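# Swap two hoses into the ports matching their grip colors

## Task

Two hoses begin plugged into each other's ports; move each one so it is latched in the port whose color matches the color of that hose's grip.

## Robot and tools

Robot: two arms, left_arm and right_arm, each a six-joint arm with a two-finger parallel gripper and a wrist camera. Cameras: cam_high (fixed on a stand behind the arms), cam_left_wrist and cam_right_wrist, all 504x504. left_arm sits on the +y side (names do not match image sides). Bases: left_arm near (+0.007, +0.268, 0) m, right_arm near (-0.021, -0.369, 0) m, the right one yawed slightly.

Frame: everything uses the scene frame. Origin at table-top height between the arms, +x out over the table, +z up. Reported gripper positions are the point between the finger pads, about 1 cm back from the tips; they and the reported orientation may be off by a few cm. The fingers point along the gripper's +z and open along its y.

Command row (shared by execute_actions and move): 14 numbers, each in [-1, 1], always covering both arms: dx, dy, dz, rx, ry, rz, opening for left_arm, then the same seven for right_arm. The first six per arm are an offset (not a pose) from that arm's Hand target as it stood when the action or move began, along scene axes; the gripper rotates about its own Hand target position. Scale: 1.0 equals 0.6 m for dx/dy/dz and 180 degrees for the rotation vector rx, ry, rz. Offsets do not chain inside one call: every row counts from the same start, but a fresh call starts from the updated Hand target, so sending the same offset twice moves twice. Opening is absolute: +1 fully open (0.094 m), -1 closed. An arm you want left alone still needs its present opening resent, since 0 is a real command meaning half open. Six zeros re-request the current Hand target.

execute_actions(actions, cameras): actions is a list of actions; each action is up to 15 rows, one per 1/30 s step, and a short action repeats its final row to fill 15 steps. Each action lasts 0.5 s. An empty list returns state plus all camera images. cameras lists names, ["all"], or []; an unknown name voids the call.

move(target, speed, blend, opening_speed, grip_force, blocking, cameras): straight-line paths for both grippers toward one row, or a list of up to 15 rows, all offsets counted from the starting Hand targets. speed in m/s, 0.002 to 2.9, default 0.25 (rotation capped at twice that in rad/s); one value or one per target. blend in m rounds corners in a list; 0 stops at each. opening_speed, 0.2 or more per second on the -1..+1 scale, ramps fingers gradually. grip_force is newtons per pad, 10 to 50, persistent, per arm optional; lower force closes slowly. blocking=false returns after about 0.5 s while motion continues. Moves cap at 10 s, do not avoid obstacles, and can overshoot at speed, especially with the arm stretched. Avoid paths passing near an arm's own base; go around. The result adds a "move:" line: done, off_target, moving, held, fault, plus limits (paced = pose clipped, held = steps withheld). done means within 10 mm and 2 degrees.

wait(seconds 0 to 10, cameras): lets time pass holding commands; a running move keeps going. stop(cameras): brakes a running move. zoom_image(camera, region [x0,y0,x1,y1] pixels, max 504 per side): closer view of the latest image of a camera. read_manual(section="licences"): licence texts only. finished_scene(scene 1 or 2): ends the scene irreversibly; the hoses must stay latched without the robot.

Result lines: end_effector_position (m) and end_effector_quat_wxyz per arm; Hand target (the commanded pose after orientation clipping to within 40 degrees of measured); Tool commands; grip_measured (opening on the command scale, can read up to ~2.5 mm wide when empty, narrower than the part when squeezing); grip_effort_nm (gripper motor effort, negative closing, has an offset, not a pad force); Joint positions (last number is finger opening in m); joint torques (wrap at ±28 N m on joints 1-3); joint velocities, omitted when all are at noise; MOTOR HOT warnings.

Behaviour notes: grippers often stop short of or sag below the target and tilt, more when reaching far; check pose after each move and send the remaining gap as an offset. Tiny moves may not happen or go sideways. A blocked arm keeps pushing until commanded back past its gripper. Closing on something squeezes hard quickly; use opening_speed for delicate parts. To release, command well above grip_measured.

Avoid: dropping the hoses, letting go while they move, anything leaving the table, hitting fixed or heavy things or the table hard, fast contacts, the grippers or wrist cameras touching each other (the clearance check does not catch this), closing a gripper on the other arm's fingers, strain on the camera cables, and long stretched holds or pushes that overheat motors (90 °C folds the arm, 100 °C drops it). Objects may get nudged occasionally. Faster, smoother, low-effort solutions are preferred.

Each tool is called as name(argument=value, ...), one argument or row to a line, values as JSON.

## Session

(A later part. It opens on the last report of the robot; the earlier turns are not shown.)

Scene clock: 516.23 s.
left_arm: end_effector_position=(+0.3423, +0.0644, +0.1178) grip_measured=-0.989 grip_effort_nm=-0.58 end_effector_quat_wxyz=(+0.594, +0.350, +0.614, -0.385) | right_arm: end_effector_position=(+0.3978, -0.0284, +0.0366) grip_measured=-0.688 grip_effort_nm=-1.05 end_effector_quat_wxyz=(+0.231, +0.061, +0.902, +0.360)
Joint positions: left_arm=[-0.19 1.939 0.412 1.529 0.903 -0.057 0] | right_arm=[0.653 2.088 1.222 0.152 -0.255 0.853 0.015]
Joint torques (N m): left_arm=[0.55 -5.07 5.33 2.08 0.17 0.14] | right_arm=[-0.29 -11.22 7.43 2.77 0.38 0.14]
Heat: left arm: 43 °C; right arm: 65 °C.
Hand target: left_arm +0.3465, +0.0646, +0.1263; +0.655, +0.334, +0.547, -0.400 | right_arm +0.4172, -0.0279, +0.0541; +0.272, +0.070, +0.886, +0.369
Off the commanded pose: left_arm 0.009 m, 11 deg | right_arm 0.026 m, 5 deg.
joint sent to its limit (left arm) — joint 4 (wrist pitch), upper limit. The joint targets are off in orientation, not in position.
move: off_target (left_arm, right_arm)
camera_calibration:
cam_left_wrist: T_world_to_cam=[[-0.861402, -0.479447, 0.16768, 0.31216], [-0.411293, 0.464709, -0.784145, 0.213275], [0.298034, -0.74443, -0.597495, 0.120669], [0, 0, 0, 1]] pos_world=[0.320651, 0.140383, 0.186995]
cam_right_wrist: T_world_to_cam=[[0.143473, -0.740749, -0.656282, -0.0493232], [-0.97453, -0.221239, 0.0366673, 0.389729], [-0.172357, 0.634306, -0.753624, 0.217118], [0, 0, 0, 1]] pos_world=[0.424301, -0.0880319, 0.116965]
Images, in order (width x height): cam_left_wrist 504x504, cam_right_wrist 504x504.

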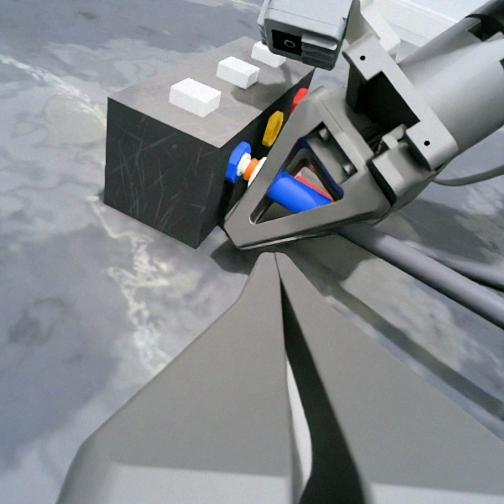

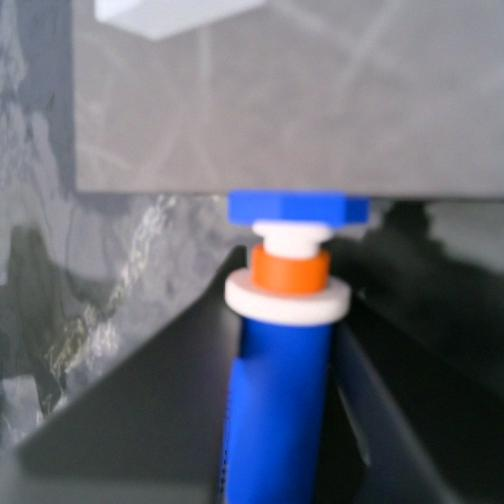

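move(
  target=[
    [0,0,0,0,0,0,-1,-0.005,0.002,-0.003,0,0,0,-0.53],
    [0,0,0,0,0,0,-1,-0.014,-0.012,0.012,0,-0.03,-0.03,-0.53],
    [0,0,0,0,0,0,-1,-0.02,-0.024,0.026,0,-0.057,-0.057,-0.53],
  ],
  speed=0.05,
  opening_speed=0.6,
  blend=[0,0.005,0],
  cameras=["cam_left_wrist","cam_right_wrist"],
)

zoom_image(
  camera="cam_left_wrist",
  region=[200, 110, 400, 270],
)

Scene clock: 521.27 s.
left_arm: end_effector_position=(+0.3423, +0.0644, +0.1178) grip_measured=-0.989 grip_effort_nm=-0.59 end_effector_quat_wxyz=(+0.594, +0.350, +0.614, -0.385) | right_arm: end_effector_position=(+0.4019, -0.0445, +0.0388) grip_measured=-0.532 grip_effort_nm=0.09 end_effector_quat_wxyz=(+0.356, +0.113, +0.868, +0.327)
Joint positions: left_arm=[-0.19 1.939 0.412 1.529 0.903 -0.057 0] | right_arm=[0.721 2.056 1.042 0.452 0.047 0.902 0.022]
Joint torques (N m): left_arm=[0.51 -5.08 5.34 2.08 0.17 0.14] | right_arm=[0.72 -14.49 5.01 2.62 0.18 0.11]
Heat: left arm: 43 °C; right arm: 65 °C.
Hand target: left_arm +0.3465, +0.0646, +0.1263; +0.655, +0.334, +0.547, -0.400 | right_arm +0.4052, -0.0423, +0.0697; +0.382, +0.116, +0.848, +0.348
Off the commanded pose: left_arm 0.009 m, 11 deg | right_arm 0.031 m, 4 deg.
joint sent to its limit (left arm) — joint 4 (wrist pitch), upper limit. The joint targets are off in orientation, not in position.
move: off_target (left_arm, right_arm)
camera_calibration:
cam_left_wrist: T_world_to_cam=[[-0.861402, -0.479447, 0.16768, 0.31216], [-0.411293, 0.464709, -0.784145, 0.213275], [0.298034, -0.74443, -0.597495, 0.120669], [0, 0, 0, 1]] pos_world=[0.320651, 0.140383, 0.186995]
cam_right_wrist: T_world_to_cam=[[0.114137, -0.784086, -0.610067, -0.0523778], [-0.987322, -0.0213431, -0.157286, 0.411603], [0.110305, 0.620285, -0.776582, 0.116289], [0, 0, 0, 1]] pos_world=[0.399535, -0.104416, 0.123093]
Images, in order (width x height): cam_left_wrist 504x504, cam_right_wrist 504x504.

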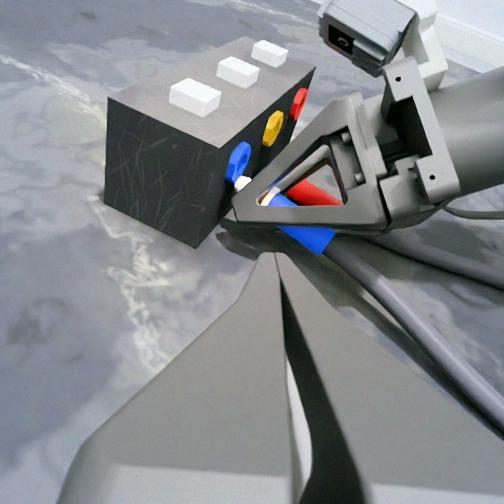

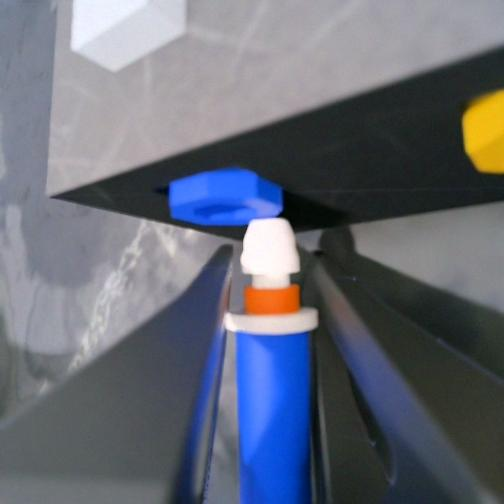

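Scaled by 2.520 from the camera's 504x504 image, which has a finer 720x720 frame.

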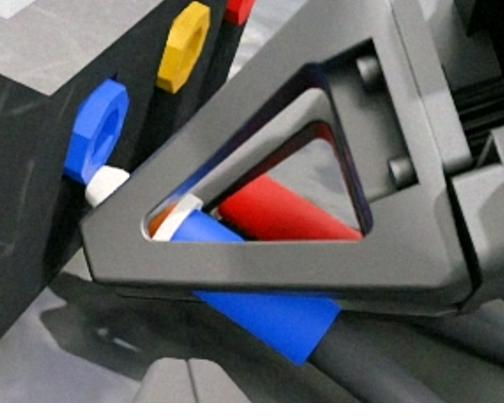

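move(
  target=[
    [0,0,0,0,0,0,-1,0,0,0,0,0,0,-0.75],
    [0,0,0,0,0,0,-1,-0.06,0,0.02,-0.12,-0.015,0,-0.75],
    [0,0,0,0,0,0,-1,-0.1,-0.01,0.02,-0.25,-0.03,0,-0.75],
  ],
  speed=[0.1,0.12,0.12],
  opening_speed=0.8,
  blend=[0,0.01,0],
  cameras=["cam_left_wrist","cam_right_wrist"],
)

Scene clock: 526.53 s.
left_arm: end_effector_position=(+0.3423, +0.0644, +0.1178) grip_measured=-0.989 grip_effort_nm=-0.58 end_effector_quat_wxyz=(+0.594, +0.350, +0.614, -0.385) | right_arm: end_effector_position=(+0.3385, -0.0572, +0.0631) grip_measured=-0.680 grip_effort_nm=-1.05 end_effector_quat_wxyz=(+0.418, -0.059, +0.907, -0.008)
Joint positions: left_arm=[-0.19 1.939 0.412 1.529 0.903 -0.057 0] | right_arm=[0.982 1.947 1.197 -0.183 0.627 0.587 0.015]
Joint torques (N m): left_arm=[0.55 -5.07 5.33 2.08 0.17 0.14] | right_arm=[0.69 -10.54 9.37 1.63 0.45 -0.02]
Heat: left arm: 42 °C; right arm: 66 °C.
Hand target: left_arm +0.3465, +0.0646, +0.1263; +0.655, +0.334, +0.547, -0.400 | right_arm +0.3452, -0.0483, +0.0817; +0.436, -0.055, +0.898, +0.002
Off the commanded pose: left_arm 0.009 m, 11 deg | right_arm 0.022 m, 3 deg.
joint sent to its limit (left arm) — joint 4 (wrist pitch), upper limit. The joint targets are off in orientation, not in position.
move: off_target (left_arm, right_arm)
camera_calibration:
cam_left_wrist: T_world_to_cam=[[-0.861402, -0.479447, 0.16768, 0.31216], [-0.411293, 0.464709, -0.784145, 0.213275], [0.298034, -0.74443, -0.597495, 0.120669], [0, 0, 0, 1]] pos_world=[0.320651, 0.140383, 0.186995]
cam_right_wrist: T_world_to_cam=[[0.172862, -0.978215, 0.114953, -0.116966], [-0.961723, -0.192827, -0.194697, 0.3364], [0.212622, -0.0768972, -0.974104, 0.0879746], [0, 0, 0, 1]] pos_world=[0.325037, -0.0427858, 0.164638]
Images, in order (width x height): cam_left_wrist 504x504, cam_right_wrist 504x504.

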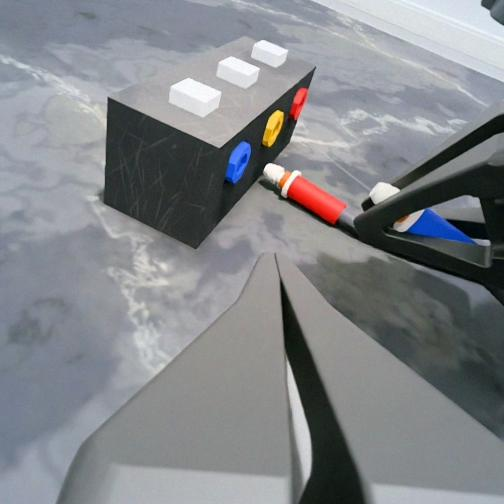

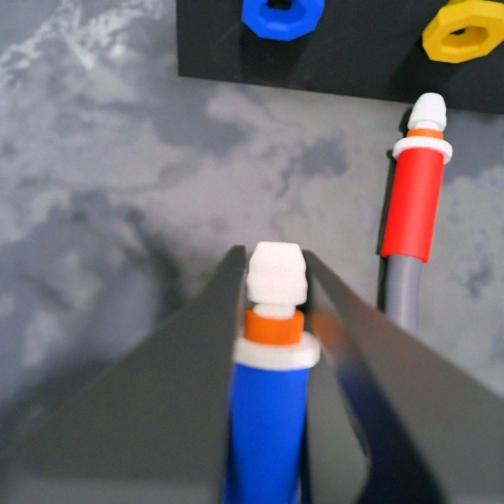

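move(
  target=[
    [0,0,0,0,0,0,-1,0,0.035,-0.03,0,0,0,-0.75],
    [0,0,0,0,0,0,-1,0,0.035,-0.065,0,0,0,-0.75],
  ],
  speed=[0.12,0.06],
  blend=[0.01,0],
  cameras=["cam_right_wrist"],
)

zoom_image(
  camera="cam_right_wrist",
  region=[150, 130, 450, 504],
)

Scene clock: 527.93 s.
left_arm: end_effector_position=(+0.3423, +0.0644, +0.1178) grip_measured=-0.989 grip_effort_nm=-0.58 end_effector_quat_wxyz=(+0.594, +0.350, +0.614, -0.385) | right_arm: end_effector_position=(+0.3414, -0.0316, +0.0429) grip_measured=-0.680 grip_effort_nm=-1.05 end_effector_quat_wxyz=(+0.426, -0.064, +0.902, -0.001)
Joint positions: left_arm=[-0.19 1.939 0.412 1.529 0.903 -0.057 0] | right_arm=[1.014 2.052 1.249 -0.118 0.646 0.596 0.015]
Joint torques (N m): left_arm=[0.54 -5.08 5.35 2.07 0.17 0.14] | right_arm=[0.51 -8.88 7.02 1.88 0.47 0.17]
Heat: left arm: 42 °C; right arm: 66 °C.
Hand target: left_arm +0.3465, +0.0646, +0.1263; +0.655, +0.334, +0.547, -0.400 | right_arm +0.3452, -0.0274, +0.0426; +0.436, -0.055, +0.898, +0.002
Off the commanded pose: left_arm 0.009 m, 11 deg | right_arm 0.006 m, 2 deg.
joint sent to its limit (left arm) — joint 4 (wrist pitch), upper limit. The joint targets are off in orientation, not in position.
move: off_target (left_arm)
camera_calibration:
cam_right_wrist: T_world_to_cam=[[0.185329, -0.976457, 0.110389, -0.0940705], [-0.95505, -0.205428, -0.213727, 0.338343], [0.231373, -0.0658176, -0.970636, 0.0635027], [0, 0, 0, 1]] pos_world=[0.325876, -0.0181709, 0.144336]
Images, in order (width x height): cam_right_wrist 504x504.

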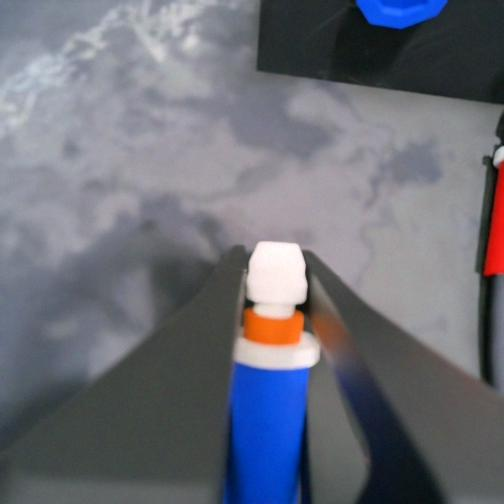

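Scaled by 1.348 from the camera's 504x504 image, which has a finer 720x720 frame.

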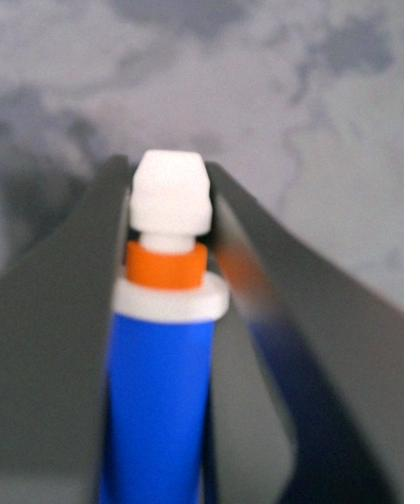

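move(
  target=[0,0,0,0,0,0,-1,0,0,-0.03,0,0,0,-0.75],
  speed=0.05,
  cameras=["cam_left_wrist","cam_right_wrist"],
)

zoom_image(
  camera="cam_left_wrist",
  region=[300, 130, 504, 334],
)

Scene clock: 529.40 s.
left_arm: end_effector_position=(+0.3423, +0.0644, +0.1178) grip_measured=-0.989 grip_effort_nm=-0.58 end_effector_quat_wxyz=(+0.594, +0.350, +0.614, -0.385) | right_arm: end_effector_position=(+0.3453, -0.0259, +0.0338) grip_measured=-0.680 grip_effort_nm=-1.05 end_effector_quat_wxyz=(+0.432, -0.061, +0.900, +0.006)
Joint positions: left_arm=[-0.19 1.939 0.412 1.529 0.903 -0.057 0] | right_arm=[1.014 2.088 1.249 -0.061 0.646 0.596 0.015]
Joint torques (N m): left_arm=[0.54 -5.09 5.35 2.07 0.17 0.14] | right_arm=[0.47 -8.77 5.04 2 0.46 0.18]
Heat: left arm: 42 °C; right arm: 66 °C.
Hand target: left_arm +0.3465, +0.0646, +0.1263; +0.655, +0.334, +0.547, -0.400 | right_arm +0.3451, -0.0274, +0.0245; +0.436, -0.055, +0.898, +0.002
Off the commanded pose: left_arm 0.009 m, 11 deg | right_arm 0.009 m, 1 deg.
joint sent to its limit (left arm) — joint 4 (wrist pitch), upper limit. The joint targets are off in orientation, not in position.
move: off_target (left_arm)
camera_calibration:
cam_left_wrist: T_world_to_cam=[[-0.861402, -0.479447, 0.16768, 0.31216], [-0.411293, 0.464709, -0.784145, 0.213275], [0.298034, -0.74443, -0.597495, 0.120669], [0, 0, 0, 1]] pos_world=[0.320651, 0.140383, 0.186995]
cam_right_wrist: T_world_to_cam=[[0.184116, -0.978285, 0.0951848, -0.0873048], [-0.952274, -0.201528, -0.22926, 0.341045], [0.243464, -0.0484316, -0.9687, 0.0503028], [0, 0, 0, 1]] pos_world=[0.328596, -0.0142428, 0.135226]
Images, in order (width x height): cam_left_wrist 504x504, cam_right_wrist 504x504.

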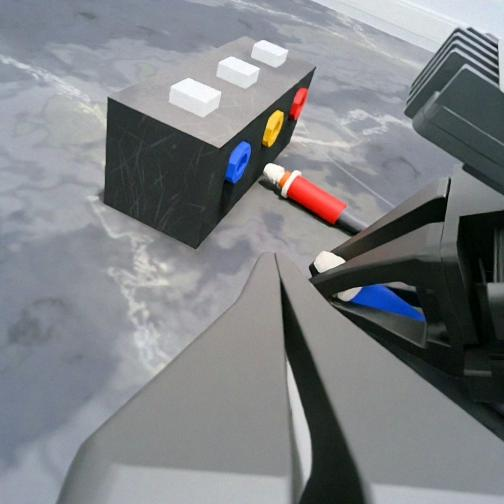

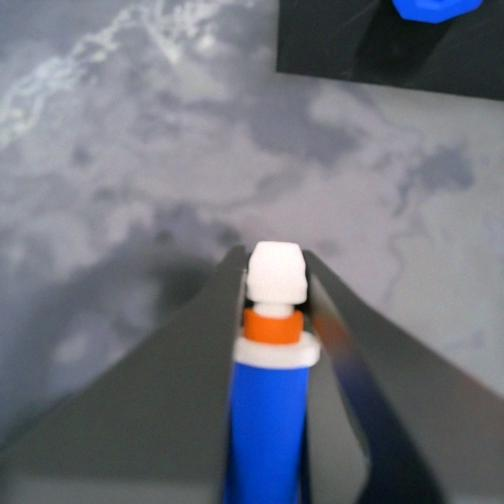

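Scaled by 2.471 from the camera's 504x504 image, which has a finer 720x720 frame.

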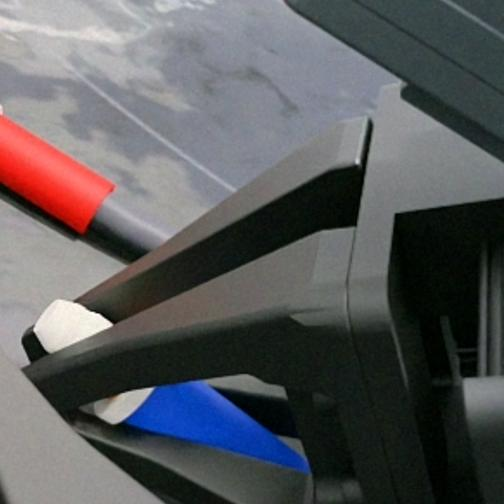

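move(
  target=[
    [0,0,0,0,0,0,-1,0,0,-0.02,0,0,0,-0.75],
    [0,0,0,0,0,0,-1,0,0,-0.02,0,0,0,-0.35],
  ],
  speed=0.05,
  opening_speed=0.5,
  blend=[0,0],
  cameras=["cam_left_wrist","cam_right_wrist"],
)

zoom_image(
  camera="cam_left_wrist",
  region=[300, 130, 504, 334],
)

Scene clock: 531.33 s.
left_arm: end_effector_position=(+0.3423, +0.0644, +0.1178) grip_measured=-0.989 grip_effort_nm=-0.58 end_effector_quat_wxyz=(+0.594, +0.350, +0.614, -0.385) | right_arm: end_effector_position=(+0.3479, -0.0244, +0.0258) grip_measured=-0.352 grip_effort_nm=0.11 end_effector_quat_wxyz=(+0.440, -0.056, +0.896, +0.009)
Joint positions: left_arm=[-0.19 1.939 0.412 1.529 0.903 -0.057 0] | right_arm=[1.014 2.114 1.238 -0.007 0.655 0.597 0.03]
Joint torques (N m): left_arm=[0.54 -5.09 5.33 2.07 0.17 0.14] | right_arm=[0.5 -8.8 4.77 1.86 0.34 0.18]
Heat: left arm: 42 °C; right arm: 65 °C.
Hand target: left_arm +0.3465, +0.0646, +0.1263; +0.655, +0.334, +0.547, -0.400 | right_arm +0.3452, -0.0273, +0.0127; +0.436, -0.055, +0.898, +0.002
Off the commanded pose: left_arm 0.009 m, 11 deg | right_arm 0.014 m, 1 deg.
joint sent to its limit (left arm) — joint 4 (wrist pitch), upper limit. The joint targets are off in orientation, not in position.
move: off_target (left_arm, right_arm); target 2's new opening was sent with right_arm's hand 0.016 m and 1 deg from that target
camera_calibration:
cam_left_wrist: T_world_to_cam=[[-0.861402, -0.479447, 0.16768, 0.31216], [-0.411293, 0.464709, -0.784145, 0.213275], [0.298034, -0.74443, -0.597495, 0.120669], [0, 0, 0, 1]] pos_world=[0.320651, 0.140383, 0.186995]
cam_right_wrist: T_world_to_cam=[[0.176592, -0.980309, 0.0883684, -0.0828907], [-0.949786, -0.193275, -0.246073, 0.341668], [0.258307, -0.0404765, -0.965215, 0.0369068], [0, 0, 0, 1]] pos_world=[0.329616, -0.0137286, 0.127023]
Images, in order (width x height): cam_left_wrist 504x504, cam_right_wrist 504x504.

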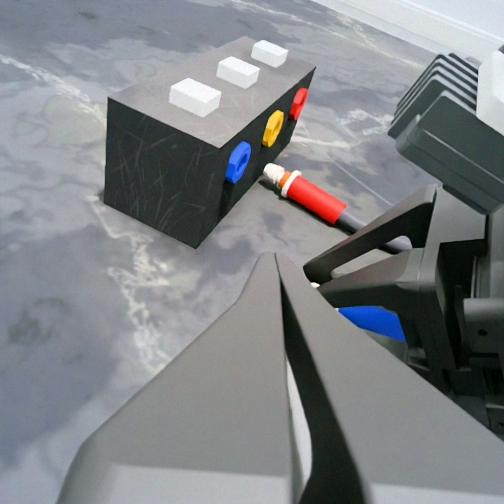

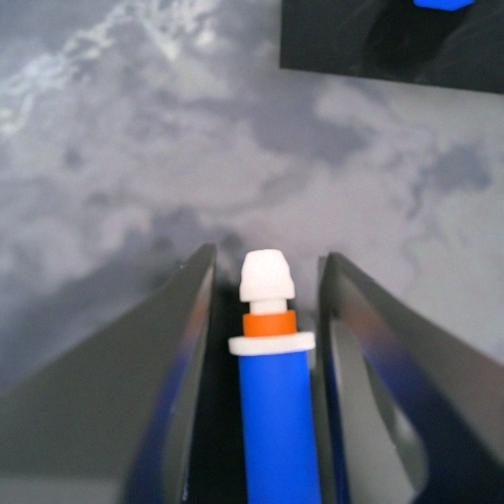

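Scaled by 2.471 from the camera's 504x504 image, which has a finer 720x720 frame.

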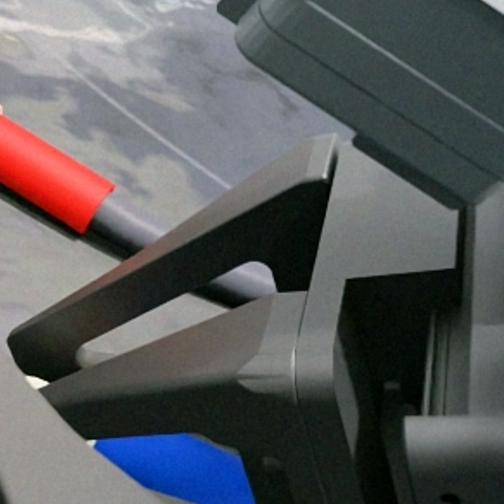

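move(
  target=[
    [0,0,0,0,0,0,-1,-0.01,0.002,0.03,0,0,0,-0.3],
    [0,0,0,0,0,0,-1,-0.045,0.002,0.03,0,0,0,-0.3],
    [0,0,0,0,0,0,-1,-0.045,0.002,0.0,0,0,0,-0.3],
  ],
  speed=0.08,
  blend=[0.005,0.005,0],
  cameras=["cam_right_wrist"],
)

Scene clock: 532.93 s.
left_arm: end_effector_position=(+0.3423, +0.0644, +0.1178) grip_measured=-0.989 grip_effort_nm=-0.58 end_effector_quat_wxyz=(+0.594, +0.350, +0.614, -0.385) | right_arm: end_effector_position=(+0.3267, -0.0215, +0.0239) grip_measured=-0.302 grip_effort_nm=0.11 end_effector_quat_wxyz=(+0.452, -0.047, +0.891, +0.007)
Joint positions: left_arm=[-0.19 1.939 0.412 1.529 0.903 -0.057 0] | right_arm=[1.071 2.1 1.191 0.006 0.717 0.657 0.033]
Joint torques (N m): left_arm=[0.53 -5.08 5.34 2.08 0.16 0.14] | right_arm=[0.65 -10.43 3.81 1.4 0.11 0.21]
Heat: left arm: 42 °C; right arm: 65 °C.
Hand target: left_arm +0.3465, +0.0646, +0.1263; +0.655, +0.334, +0.547, -0.400 | right_arm +0.3182, -0.0262, +0.0126; +0.436, -0.055, +0.898, +0.002
Off the commanded pose: left_arm 0.009 m, 11 deg | right_arm 0.015 m, 2 deg.
joint sent to its limit (left arm) — joint 4 (wrist pitch), upper limit. The joint targets are off in orientation, not in position.
move: off_target (left_arm, right_arm)
camera_calibration:
cam_right_wrist: T_world_to_cam=[[0.156617, -0.983819, 0.0870145, -0.0696302], [-0.94638, -0.174692, -0.271748, 0.321604], [0.282552, -0.0397884, -0.958427, 0.032628], [0, 0, 0, 1]] pos_world=[0.306046, -0.0110236, 0.124726]
Images, in order (width x height): cam_right_wrist 504x504.

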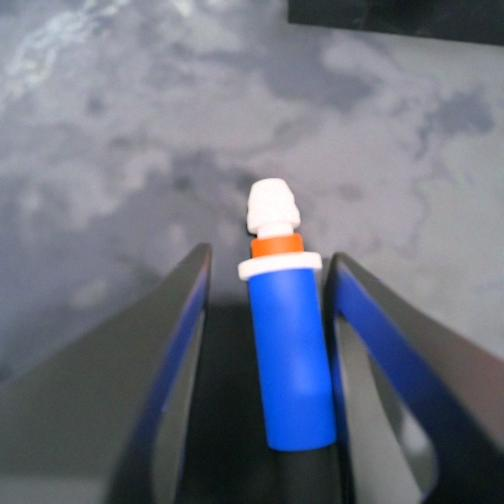

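move(
  target=[
    [0,0,0,0,0,0,-1,0.0,-0.012,0.004,0,0,0.035,-0.3],
    [0,0,0,0,0,0,-1,0,-0.012,0.004,0,0,0.035,-0.76],
  ],
  speed=0.06,
  blend=[0,0],
  opening_speed=0.6,
  cameras=["cam_right_wrist"],
)

Scene clock: 535.70 s.
left_arm: end_effector_position=(+0.3423, +0.0644, +0.1178) grip_measured=-0.989 grip_effort_nm=-0.58 end_effector_quat_wxyz=(+0.594, +0.350, +0.614, -0.385) | right_arm: end_effector_position=(+0.3263, -0.0221, +0.0230) grip_measured=-0.585 grip_effort_nm=-1.03 end_effector_quat_wxyz=(+0.456, -0.089, +0.885, +0.041)
Joint positions: left_arm=[-0.19 1.939 0.412 1.529 0.903 -0.057 0] | right_arm=[1.046 2.059 1.083 0.175 0.627 0.534 0.019]
Joint torques (N m): left_arm=[0.54 -5.07 5.35 2.08 0.17 0.15] | right_arm=[-0.13 -11.77 3.44 1.24 0.04 -0.01]
Heat: left arm: 42 °C; right arm: 66 °C.
Hand target: left_arm +0.3465, +0.0646, +0.1263; +0.655, +0.334, +0.547, -0.400 | right_arm +0.3182, -0.0333, +0.0151; +0.435, -0.104, +0.894, +0.026
Off the commanded pose: left_arm 0.009 m, 11 deg | right_arm 0.016 m, 4 deg.
joint sent to its limit (left arm) — joint 4 (wrist pitch), upper limit. The joint targets are off in orientation, not in position.
move: off_target (left_arm, right_arm); target 2's new opening was sent with right_arm's hand 0.015 m and 4 deg from that target
camera_calibration:
cam_right_wrist: T_world_to_cam=[[0.259435, -0.963481, 0.0663123, -0.102759], [-0.920078, -0.267448, -0.28623, 0.310487], [0.293513, 0.0132456, -0.955863, 0.029324], [0, 0, 0, 1]] pos_world=[0.303724, -0.0163563, 0.123715]
Images, in order (width x height): cam_right_wrist 504x504.

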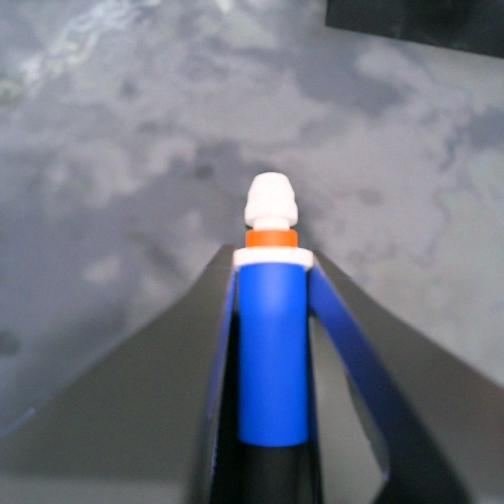

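move(
  target=[
    [0,0,0,0,0,0,-1,0,0,0,0,0,0,-0.45],
    [0,0,0,0,0,0,-1,-0.005,0.0,-0.05,0,0,0,-0.45],
    [0,0,0,0,0,0,-1,-0.005,0,-0.05,0,0,0,-0.76],
  ],
  speed=0.06,
  blend=[0,0,0],
  opening_speed=0.6,
  cameras=["cam_right_wrist"],
)

Scene clock: 538.40 s.
left_arm: end_effector_position=(+0.3423, +0.0644, +0.1178) grip_measured=-0.989 grip_effort_nm=-0.58 end_effector_quat_wxyz=(+0.594, +0.350, +0.614, -0.385) | right_arm: end_effector_position=(+0.3274, -0.0215, +0.0222) grip_measured=-0.584 grip_effort_nm=-1.04 end_effector_quat_wxyz=(+0.473, -0.078, +0.876, +0.056)
Joint positions: left_arm=[-0.19 1.939 0.412 1.529 0.903 -0.057 0] | right_arm=[1.047 2.067 1.043 0.276 0.636 0.534 0.02]
Joint torques (N m): left_arm=[0.51 -5.08 5.34 2.08 0.17 0.14] | right_arm=[0.28 -6.45 3.43 1.34 -0.03 0.05]
Heat: left arm: 42 °C; right arm: 66 °C.
Hand target: left_arm +0.3465, +0.0646, +0.1263; +0.655, +0.334, +0.547, -0.400 | right_arm +0.3152, -0.0334, -0.0150; +0.435, -0.104, +0.894, +0.026
Off the commanded pose: left_arm 0.009 m, 11 deg | right_arm 0.041 m, 7 deg.
joint sent to its limit (left arm) — joint 4 (wrist pitch), upper limit. The joint targets are off in orientation, not in position.
move: off_target (left_arm, right_arm); target 3's new opening was sent with right_arm's hand 0.040 m and 6 deg from that target
camera_calibration:
cam_right_wrist: T_world_to_cam=[[0.252493, -0.966948, 0.0354888, -0.0994778], [-0.91081, -0.249894, -0.328599, 0.309765], [0.326607, 0.0506454, -0.943802, 0.0179976], [0, 0, 0, 1]] pos_world=[0.301377, -0.0196928, 0.122305]
Images, in order (width x height): cam_right_wrist 504x504.

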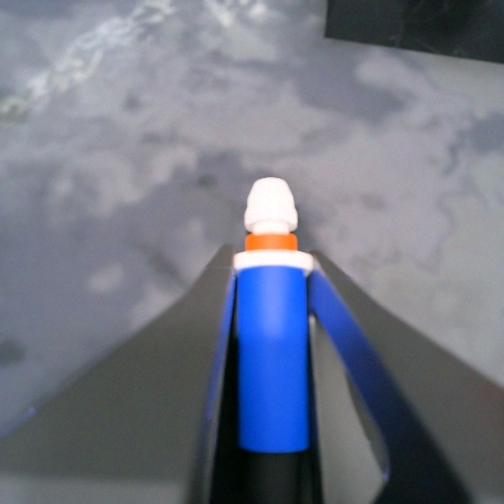

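move(
  target=[
    [0,0,0,0,0,0,-1,0.008,-0.003,0.15,0,0,0,-0.76],
    [0,0,0,0,0,0,-1,0.04,-0.008,0.16,0.14,0.013,-0.03,-0.76],
    [0,0,0,0,0,0,-1,0.083,-0.0143,0.155,0.2756,0.0266,-0.0595,-0.76],
  ],
  speed=[0.1,0.15,0.15],
  blend=[0.01,0.01,0],
  cameras=["cam_left_wrist","cam_right_wrist"],
)

zoom_image(
  camera="cam_left_wrist",
  region=[200, 110, 400, 270],
)

Scene clock: 543.60 s.
left_arm: end_effector_position=(+0.3423, +0.0644, +0.1178) grip_measured=-0.989 grip_effort_nm=-0.58 end_effector_quat_wxyz=(+0.594, +0.350, +0.614, -0.385) | right_arm: end_effector_position=(+0.3644, -0.0401, +0.0861) grip_measured=-0.585 grip_effort_nm=-1.05 end_effector_quat_wxyz=(+0.405, +0.165, +0.824, +0.361)
Joint positions: left_arm=[-0.19 1.939 0.412 1.529 0.903 -0.057 0] | right_arm=[0.837 1.892 0.884 0.572 0.232 1.034 0.019]
Joint torques (N m): left_arm=[0.54 -5.09 5.34 2.07 0.17 0.14] | right_arm=[-0.14 -7.3 4.97 2.59 0.06 0.09]
Heat: left arm: 42 °C; right arm: 66 °C.
Hand target: left_arm +0.3465, +0.0646, +0.1263; +0.655, +0.334, +0.547, -0.400 | right_arm +0.3650, -0.0419, +0.0781; +0.403, +0.170, +0.823, +0.363
Off the commanded pose: left_arm 0.009 m, 11 deg | right_arm 0.008 m, 1 deg.
joint sent to its limit (left arm) — joint 4 (wrist pitch), upper limit. The joint targets are off in orientation, not in position.
move: off_target (left_arm)
camera_calibration:
cam_left_wrist: T_world_to_cam=[[-0.861402, -0.479447, 0.16768, 0.31216], [-0.411293, 0.464709, -0.784145, 0.213275], [0.298034, -0.74443, -0.597495, 0.120669], [0, 0, 0, 1]] pos_world=[0.320651, 0.140383, 0.186995]
cam_right_wrist: T_world_to_cam=[[0.0905411, -0.720384, -0.687641, 0.00205783], [-0.964613, 0.108257, -0.240422, 0.386152], [0.247638, 0.685075, -0.68509, 0.0991403], [0, 0, 0, 1]] pos_world=[0.34775, -0.10824, 0.162174]
Images, in order (width x height): cam_left_wrist 504x504, cam_right_wrist 504x504.

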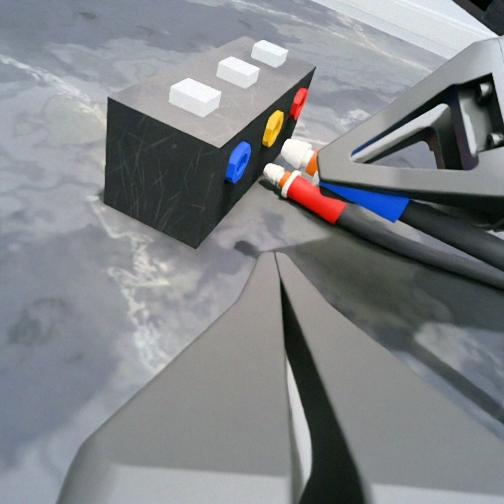

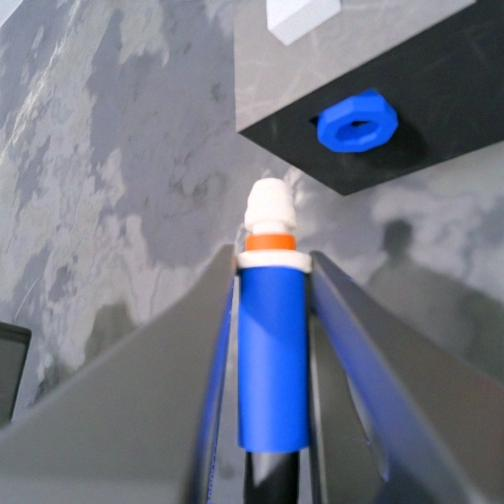

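Scaled by 2.520 from the camera's 504x504 image, which has a finer 720x720 frame.

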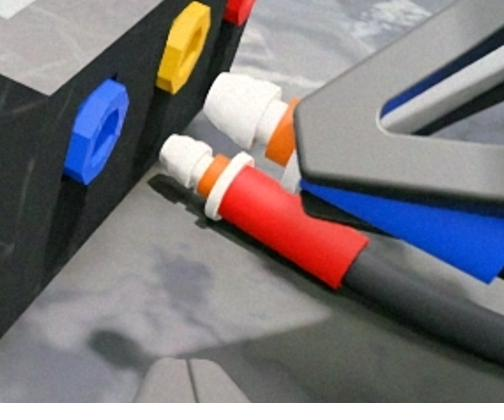

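move(
  target=[
    [0,0,0,0,0,0,-1,0.0,-0.01,-0.03,0,0.01,0,-0.76],
    [0,0,0,0,0,0,-1,0.03,-0.008,-0.05,0,0.022,0,-0.76],
  ],
  speed=0.1,
  blend=[0.005,0],
  cameras=["cam_left_wrist","cam_right_wrist"],
)

zoom_image(
  camera="cam_left_wrist",
  region=[200, 110, 400, 270],
)

Scene clock: 545.17 s.
left_arm: end_effector_position=(+0.3423, +0.0644, +0.1178) grip_measured=-0.989 grip_effort_nm=-0.58 end_effector_quat_wxyz=(+0.594, +0.350, +0.614, -0.385) | right_arm: end_effector_position=(+0.3737, -0.0553, +0.0377) grip_measured=-0.585 grip_effort_nm=-1.04 end_effector_quat_wxyz=(+0.366, +0.180, +0.847, +0.341)
Joint positions: left_arm=[-0.19 1.939 0.412 1.529 0.903 -0.057 0] | right_arm=[0.779 1.994 0.887 0.576 0.162 1.052 0.019]
Joint torques (N m): left_arm=[0.53 -5.09 5.33 2.07 0.17 0.14] | right_arm=[0.24 -8.32 8.39 2.42 0.03 0.12]
Heat: left arm: 42 °C; right arm: 65 °C.
Hand target: left_arm +0.3465, +0.0646, +0.1263; +0.655, +0.334, +0.547, -0.400 | right_arm +0.3831, -0.0468, +0.0482; +0.374, +0.182, +0.836, +0.357
Off the commanded pose: left_arm 0.009 m, 11 deg | right_arm 0.016 m, 2 deg.
joint sent to its limit (left arm) — joint 4 (wrist pitch), upper limit. The joint targets are off in orientation, not in position.
move: off_target (left_arm, right_arm)
camera_calibration:
cam_left_wrist: T_world_to_cam=[[-0.861402, -0.479447, 0.16768, 0.31216], [-0.411293, 0.464709, -0.784145, 0.213275], [0.298034, -0.74443, -0.597495, 0.120669], [0, 0, 0, 1]] pos_world=[0.320651, 0.140383, 0.186995]
cam_right_wrist: T_world_to_cam=[[0.0192183, -0.739192, -0.67322, -0.0179184], [-0.983322, 0.107825, -0.146462, 0.388602], [0.180853, 0.664807, -0.724792, 0.0993311], [0, 0, 0, 1]] pos_world=[0.364501, -0.121182, 0.116847]
Images, in order (width x height): cam_left_wrist 504x504, cam_right_wrist 504x504.

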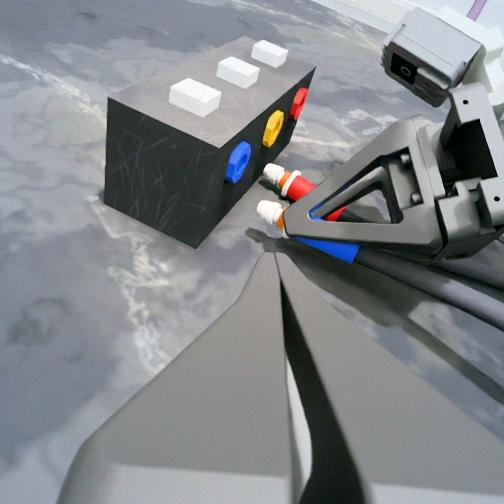

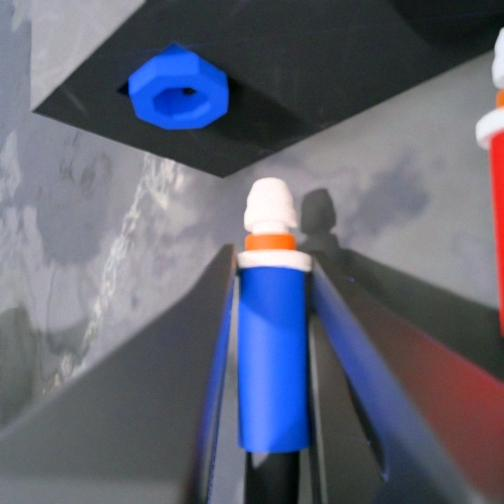

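Scaled by 2.520 from the camera's 504x504 image, which has a finer 720x720 frame.

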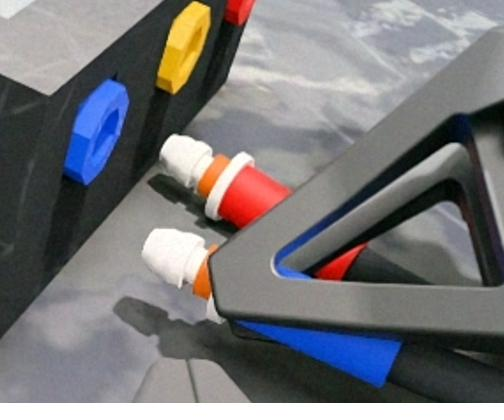

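move(
  target=[0,0,0,0,0,0,-1,0.019,0.017,0.021,-0.004,-0.016,0.017,-0.76],
  speed=0.1,
  cameras=["cam_left_wrist","cam_right_wrist"],
)

zoom_image(
  camera="cam_left_wrist",
  region=[200, 110, 400, 270],
)

Scene clock: 546.33 s.
left_arm: end_effector_position=(+0.3423, +0.0644, +0.1178) grip_measured=-0.989 grip_effort_nm=-0.59 end_effector_quat_wxyz=(+0.594, +0.350, +0.614, -0.385) | right_arm: end_effector_position=(+0.3838, -0.0432, +0.0511) grip_measured=-0.585 grip_effort_nm=-1.05 end_effector_quat_wxyz=(+0.374, +0.153, +0.843, +0.355)
Joint positions: left_arm=[-0.19 1.939 0.412 1.529 0.903 -0.057 0] | right_arm=[0.771 2.005 0.938 0.575 0.124 1.003 0.019]
Joint torques (N m): left_arm=[0.51 -5.08 5.34 2.08 0.17 0.14] | right_arm=[-0.17 -8.2 8.66 2.51 0.01 -0.06]
Heat: left arm: 42 °C; right arm: 65 °C.
Hand target: left_arm +0.3465, +0.0646, +0.1263; +0.655, +0.334, +0.547, -0.400 | right_arm +0.3944, -0.0365, +0.0607; +0.386, +0.148, +0.834, +0.366
Off the commanded pose: left_arm 0.009 m, 11 deg | right_arm 0.016 m, 2 deg.
joint sent to its limit (left arm) — joint 4 (wrist pitch), upper limit. The joint targets are off in orientation, not in position.
move: off_target (left_arm, right_arm)
camera_calibration:
cam_left_wrist: T_world_to_cam=[[-0.861402, -0.479447, 0.16768, 0.31216], [-0.411293, 0.464709, -0.784145, 0.213275], [0.298034, -0.74443, -0.597495, 0.120669], [0, 0, 0, 1]] pos_world=[0.320651, 0.140383, 0.186995]
cam_right_wrist: T_world_to_cam=[[0.0819834, -0.734015, -0.674166, -0.0239657], [-0.980859, 0.0604535, -0.1851, 0.398195], [0.176622, 0.676437, -0.715009, 0.10084], [0, 0, 0, 1]] pos_world=[0.374727, -0.109875, 0.12965]
Images, in order (width x height): cam_left_wrist 504x504, cam_right_wrist 504x504.

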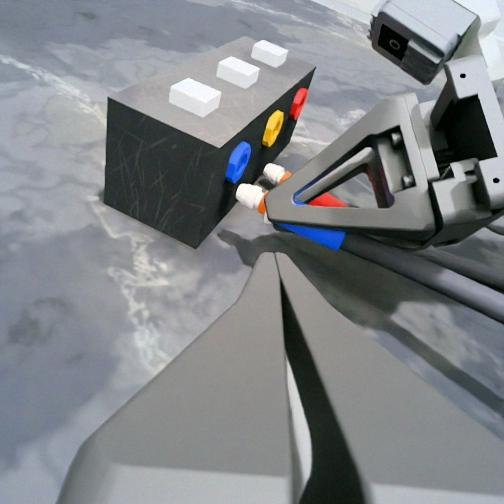

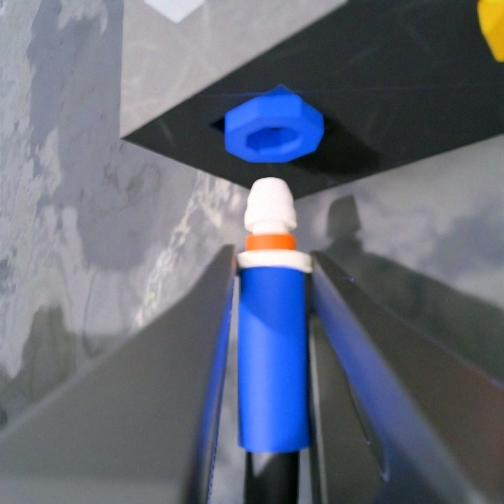

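Scaled by 2.520 from the camera's 504x504 image, which has a finer 720x720 frame.

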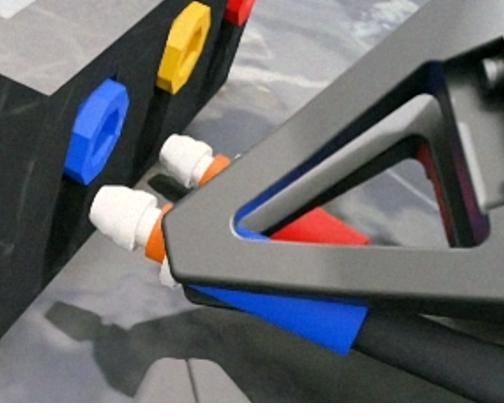

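move(
  target=[
    [0,0,0,0,0,0,-1,-0.015,-0.026,0.035,0,0,0,-0.76],
    [0,0,0,0,0,0,-1,0.0,-0.02,0.019,0,0,0,-0.76],
  ],
  speed=0.1,
  blend=[0.003,0],
  cameras=["cam_left_wrist","cam_right_wrist"],
)

zoom_image(
  camera="cam_left_wrist",
  region=[200, 110, 400, 270],
)

Scene clock: 547.53 s.
left_arm: end_effector_position=(+0.3423, +0.0644, +0.1178) grip_measured=-0.989 grip_effort_nm=-0.58 end_effector_quat_wxyz=(+0.594, +0.350, +0.614, -0.385) | right_arm: end_effector_position=(+0.3881, -0.0518, +0.0551) grip_measured=-0.585 grip_effort_nm=-1.05 end_effector_quat_wxyz=(+0.372, +0.153, +0.845, +0.351)
Joint positions: left_arm=[-0.19 1.939 0.412 1.529 0.903 -0.057 0] | right_arm=[0.745 1.983 0.938 0.546 0.102 0.992 0.019]
Joint torques (N m): left_arm=[0.54 -5.08 5.33 2.07 0.17 0.14] | right_arm=[-0.16 -10.81 6.8 2.52 0.01 -0.09]
Heat: left arm: 42 °C; right arm: 65 °C.
Hand target: left_arm +0.3465, +0.0646, +0.1263; +0.655, +0.334, +0.547, -0.400 | right_arm +0.3944, -0.0485, +0.0722; +0.386, +0.149, +0.834, +0.366
Off the commanded pose: left_arm 0.009 m, 11 deg | right_arm 0.018 m, 3 deg.
joint sent to its limit (left arm) — joint 4 (wrist pitch), upper limit. The joint targets are off in orientation, not in position.
move: off_target (left_arm, right_arm)
camera_calibration:
cam_left_wrist: T_world_to_cam=[[-0.861402, -0.479447, 0.16768, 0.31216], [-0.411293, 0.464709, -0.784145, 0.213275], [0.298034, -0.74443, -0.597495, 0.120669], [0, 0, 0, 1]] pos_world=[0.320651, 0.140383, 0.186995]
cam_right_wrist: T_world_to_cam=[[0.0760934, -0.737965, -0.670535, -0.0259974], [-0.982228, 0.0602387, -0.177761, 0.403724], [0.171574, 0.672145, -0.720267, 0.110808], [0, 0, 0, 1]] pos_world=[0.379516, -0.117984, 0.134146]
Images, in order (width x height): cam_left_wrist 504x504, cam_right_wrist 504x504.

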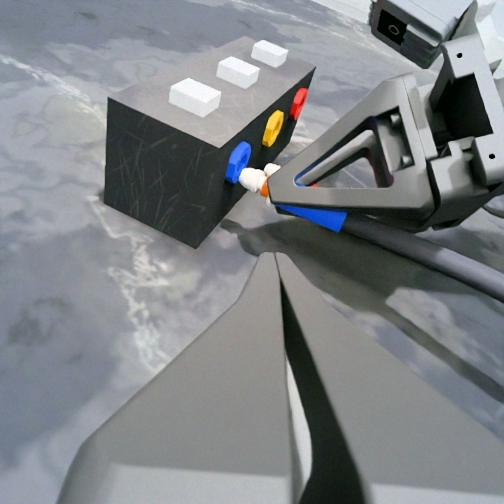

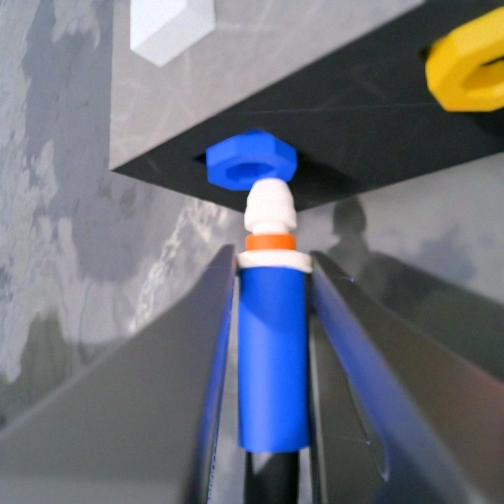

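Scaled by 2.520 from the camera's 504x504 image, which has a finer 720x720 frame.

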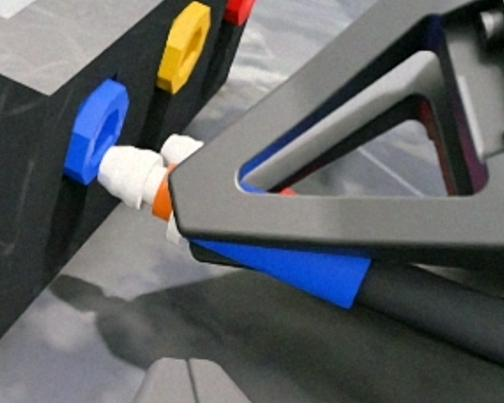

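move(
  target=[
    [0,0,0,0,0,0,-1,-0.02,0.006,0.04,0,0,0,-0.76],
    [0,0,0,0,0,0,-1,0.004,0.003,0.014,0,0,0,-0.76],
  ],
  speed=0.1,
  blend=[0.002,0],
  cameras=["cam_left_wrist","cam_right_wrist"],
)

zoom_image(
  camera="cam_left_wrist",
  region=[200, 110, 400, 270],
)

Scene clock: 548.63 s.
left_arm: end_effector_position=(+0.3423, +0.0644, +0.1178) grip_measured=-0.989 grip_effort_nm=-0.58 end_effector_quat_wxyz=(+0.594, +0.350, +0.614, -0.385) | right_arm: end_effector_position=(+0.3863, -0.0547, +0.0659) grip_measured=-0.585 grip_effort_nm=-1.04 end_effector_quat_wxyz=(+0.371, +0.154, +0.846, +0.350)
Joint positions: left_arm=[-0.19 1.939 0.412 1.529 0.903 -0.057 0] | right_arm=[0.743 1.942 0.938 0.5 0.102 0.992 0.019]
Joint torques (N m): left_arm=[0.53 -5.08 5.34 2.08 0.17 0.14] | right_arm=[-0.01 -8.65 8.65 2.59 -0.02 -0.08]
Heat: left arm: 42 °C; right arm: 65 °C.
Hand target: left_arm +0.3465, +0.0646, +0.1263; +0.655, +0.334, +0.547, -0.400 | right_arm +0.3969, -0.0468, +0.0806; +0.386, +0.149, +0.834, +0.366
Off the commanded pose: left_arm 0.009 m, 11 deg | right_arm 0.020 m, 3 deg.
joint sent to its limit (left arm) — joint 4 (wrist pitch), upper limit. The joint targets are off in orientation, not in position.
move: off_target (left_arm, right_arm)
camera_calibration:
cam_left_wrist: T_world_to_cam=[[-0.861402, -0.479447, 0.16768, 0.31216], [-0.411293, 0.464709, -0.784145, 0.213275], [0.298034, -0.74443, -0.597495, 0.120669], [0, 0, 0, 1]] pos_world=[0.320651, 0.140383, 0.186995]
cam_right_wrist: T_world_to_cam=[[0.0730863, -0.740005, -0.668618, -0.0198847], [-0.982607, 0.0613258, -0.175282, 0.404182], [0.170713, 0.6698, -0.722652, 0.121211], [0, 0, 0, 1]] pos_world=[0.377913, -0.120689, 0.145144]
Images, in order (width x height): cam_left_wrist 504x504, cam_right_wrist 504x504.

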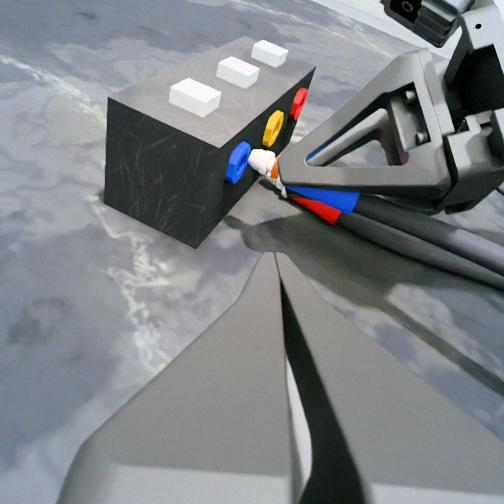

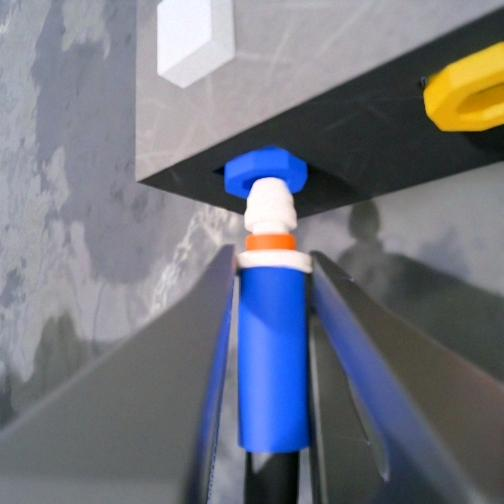

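Scaled by 2.520 from the camera's 504x504 image, which has a finer 720x720 frame.

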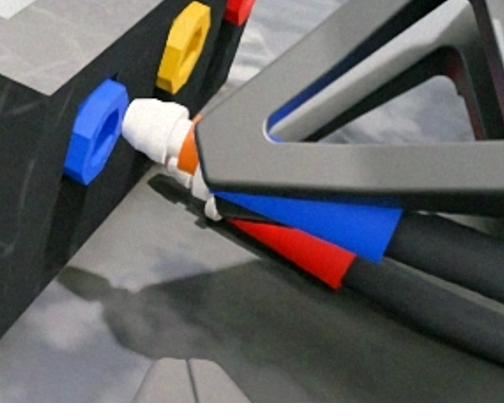

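move(
  target=[0,0,0,0,0,0,-1,0.015,0.01,-0.009,0,0,0,-0.76],
  speed=0.1,
  cameras=["cam_left_wrist","cam_right_wrist"],
)

zoom_image(
  camera="cam_left_wrist",
  region=[200, 110, 400, 270],
)

Scene clock: 549.73 s.
left_arm: end_effector_position=(+0.3423, +0.0644, +0.1178) grip_measured=-0.989 grip_effort_nm=-0.59 end_effector_quat_wxyz=(+0.594, +0.350, +0.614, -0.385) | right_arm: end_effector_position=(+0.3937, -0.0487, +0.0623) grip_measured=-0.586 grip_effort_nm=-1.04 end_effector_quat_wxyz=(+0.371, +0.153, +0.846, +0.351)
Joint positions: left_arm=[-0.19 1.939 0.412 1.529 0.903 -0.057 0] | right_arm=[0.742 1.98 0.975 0.504 0.098 0.99 0.019]
Joint torques (N m): left_arm=[0.53 -5.09 5.35 2.07 0.17 0.14] | right_arm=[-0.08 -8.24 9.11 2.59 -0.02 -0.09]
Heat: left arm: 42 °C; right arm: 64 °C.
Hand target: left_arm +0.3465, +0.0646, +0.1263; +0.655, +0.334, +0.547, -0.400 | right_arm +0.4058, -0.0408, +0.0749; +0.386, +0.149, +0.834, +0.366
Off the commanded pose: left_arm 0.009 m, 11 deg | right_arm 0.019 m, 3 deg.
joint sent to its limit (left arm) — joint 4 (wrist pitch), upper limit. The joint targets are off in orientation, not in position.
move: off_target (left_arm, right_arm)
camera_calibration:
cam_left_wrist: T_world_to_cam=[[-0.861402, -0.479447, 0.16768, 0.31216], [-0.411293, 0.464709, -0.784145, 0.213275], [0.298034, -0.74443, -0.597495, 0.120669], [0, 0, 0, 1]] pos_world=[0.320651, 0.140383, 0.186995]
cam_right_wrist: T_world_to_cam=[[0.0756013, -0.738472, -0.670032, -0.019264], [-0.982543, 0.0593783, -0.176306, 0.410328], [0.169982, 0.671664, -0.721091, 0.113591], [0, 0, 0, 1]] pos_world=[0.385313, -0.114885, 0.141345]
Images, in order (width x height): cam_left_wrist 504x504, cam_right_wrist 504x504.

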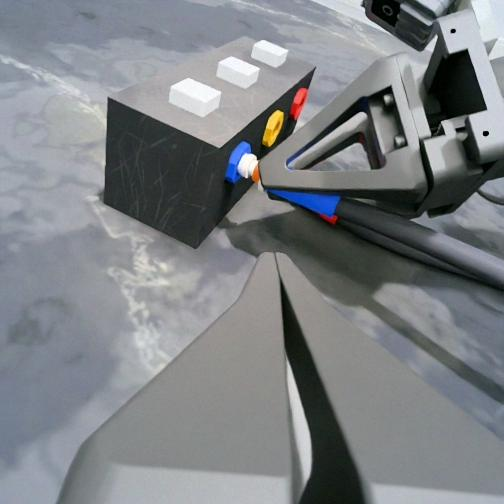

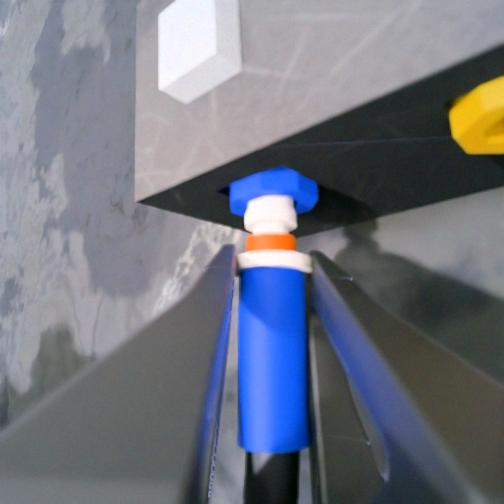

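Scaled by 2.520 from the camera's 504x504 image, which has a finer 720x720 frame.

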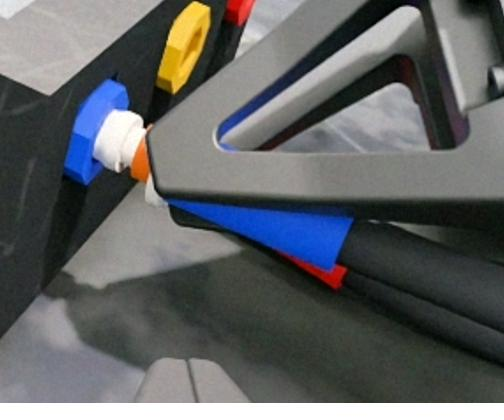

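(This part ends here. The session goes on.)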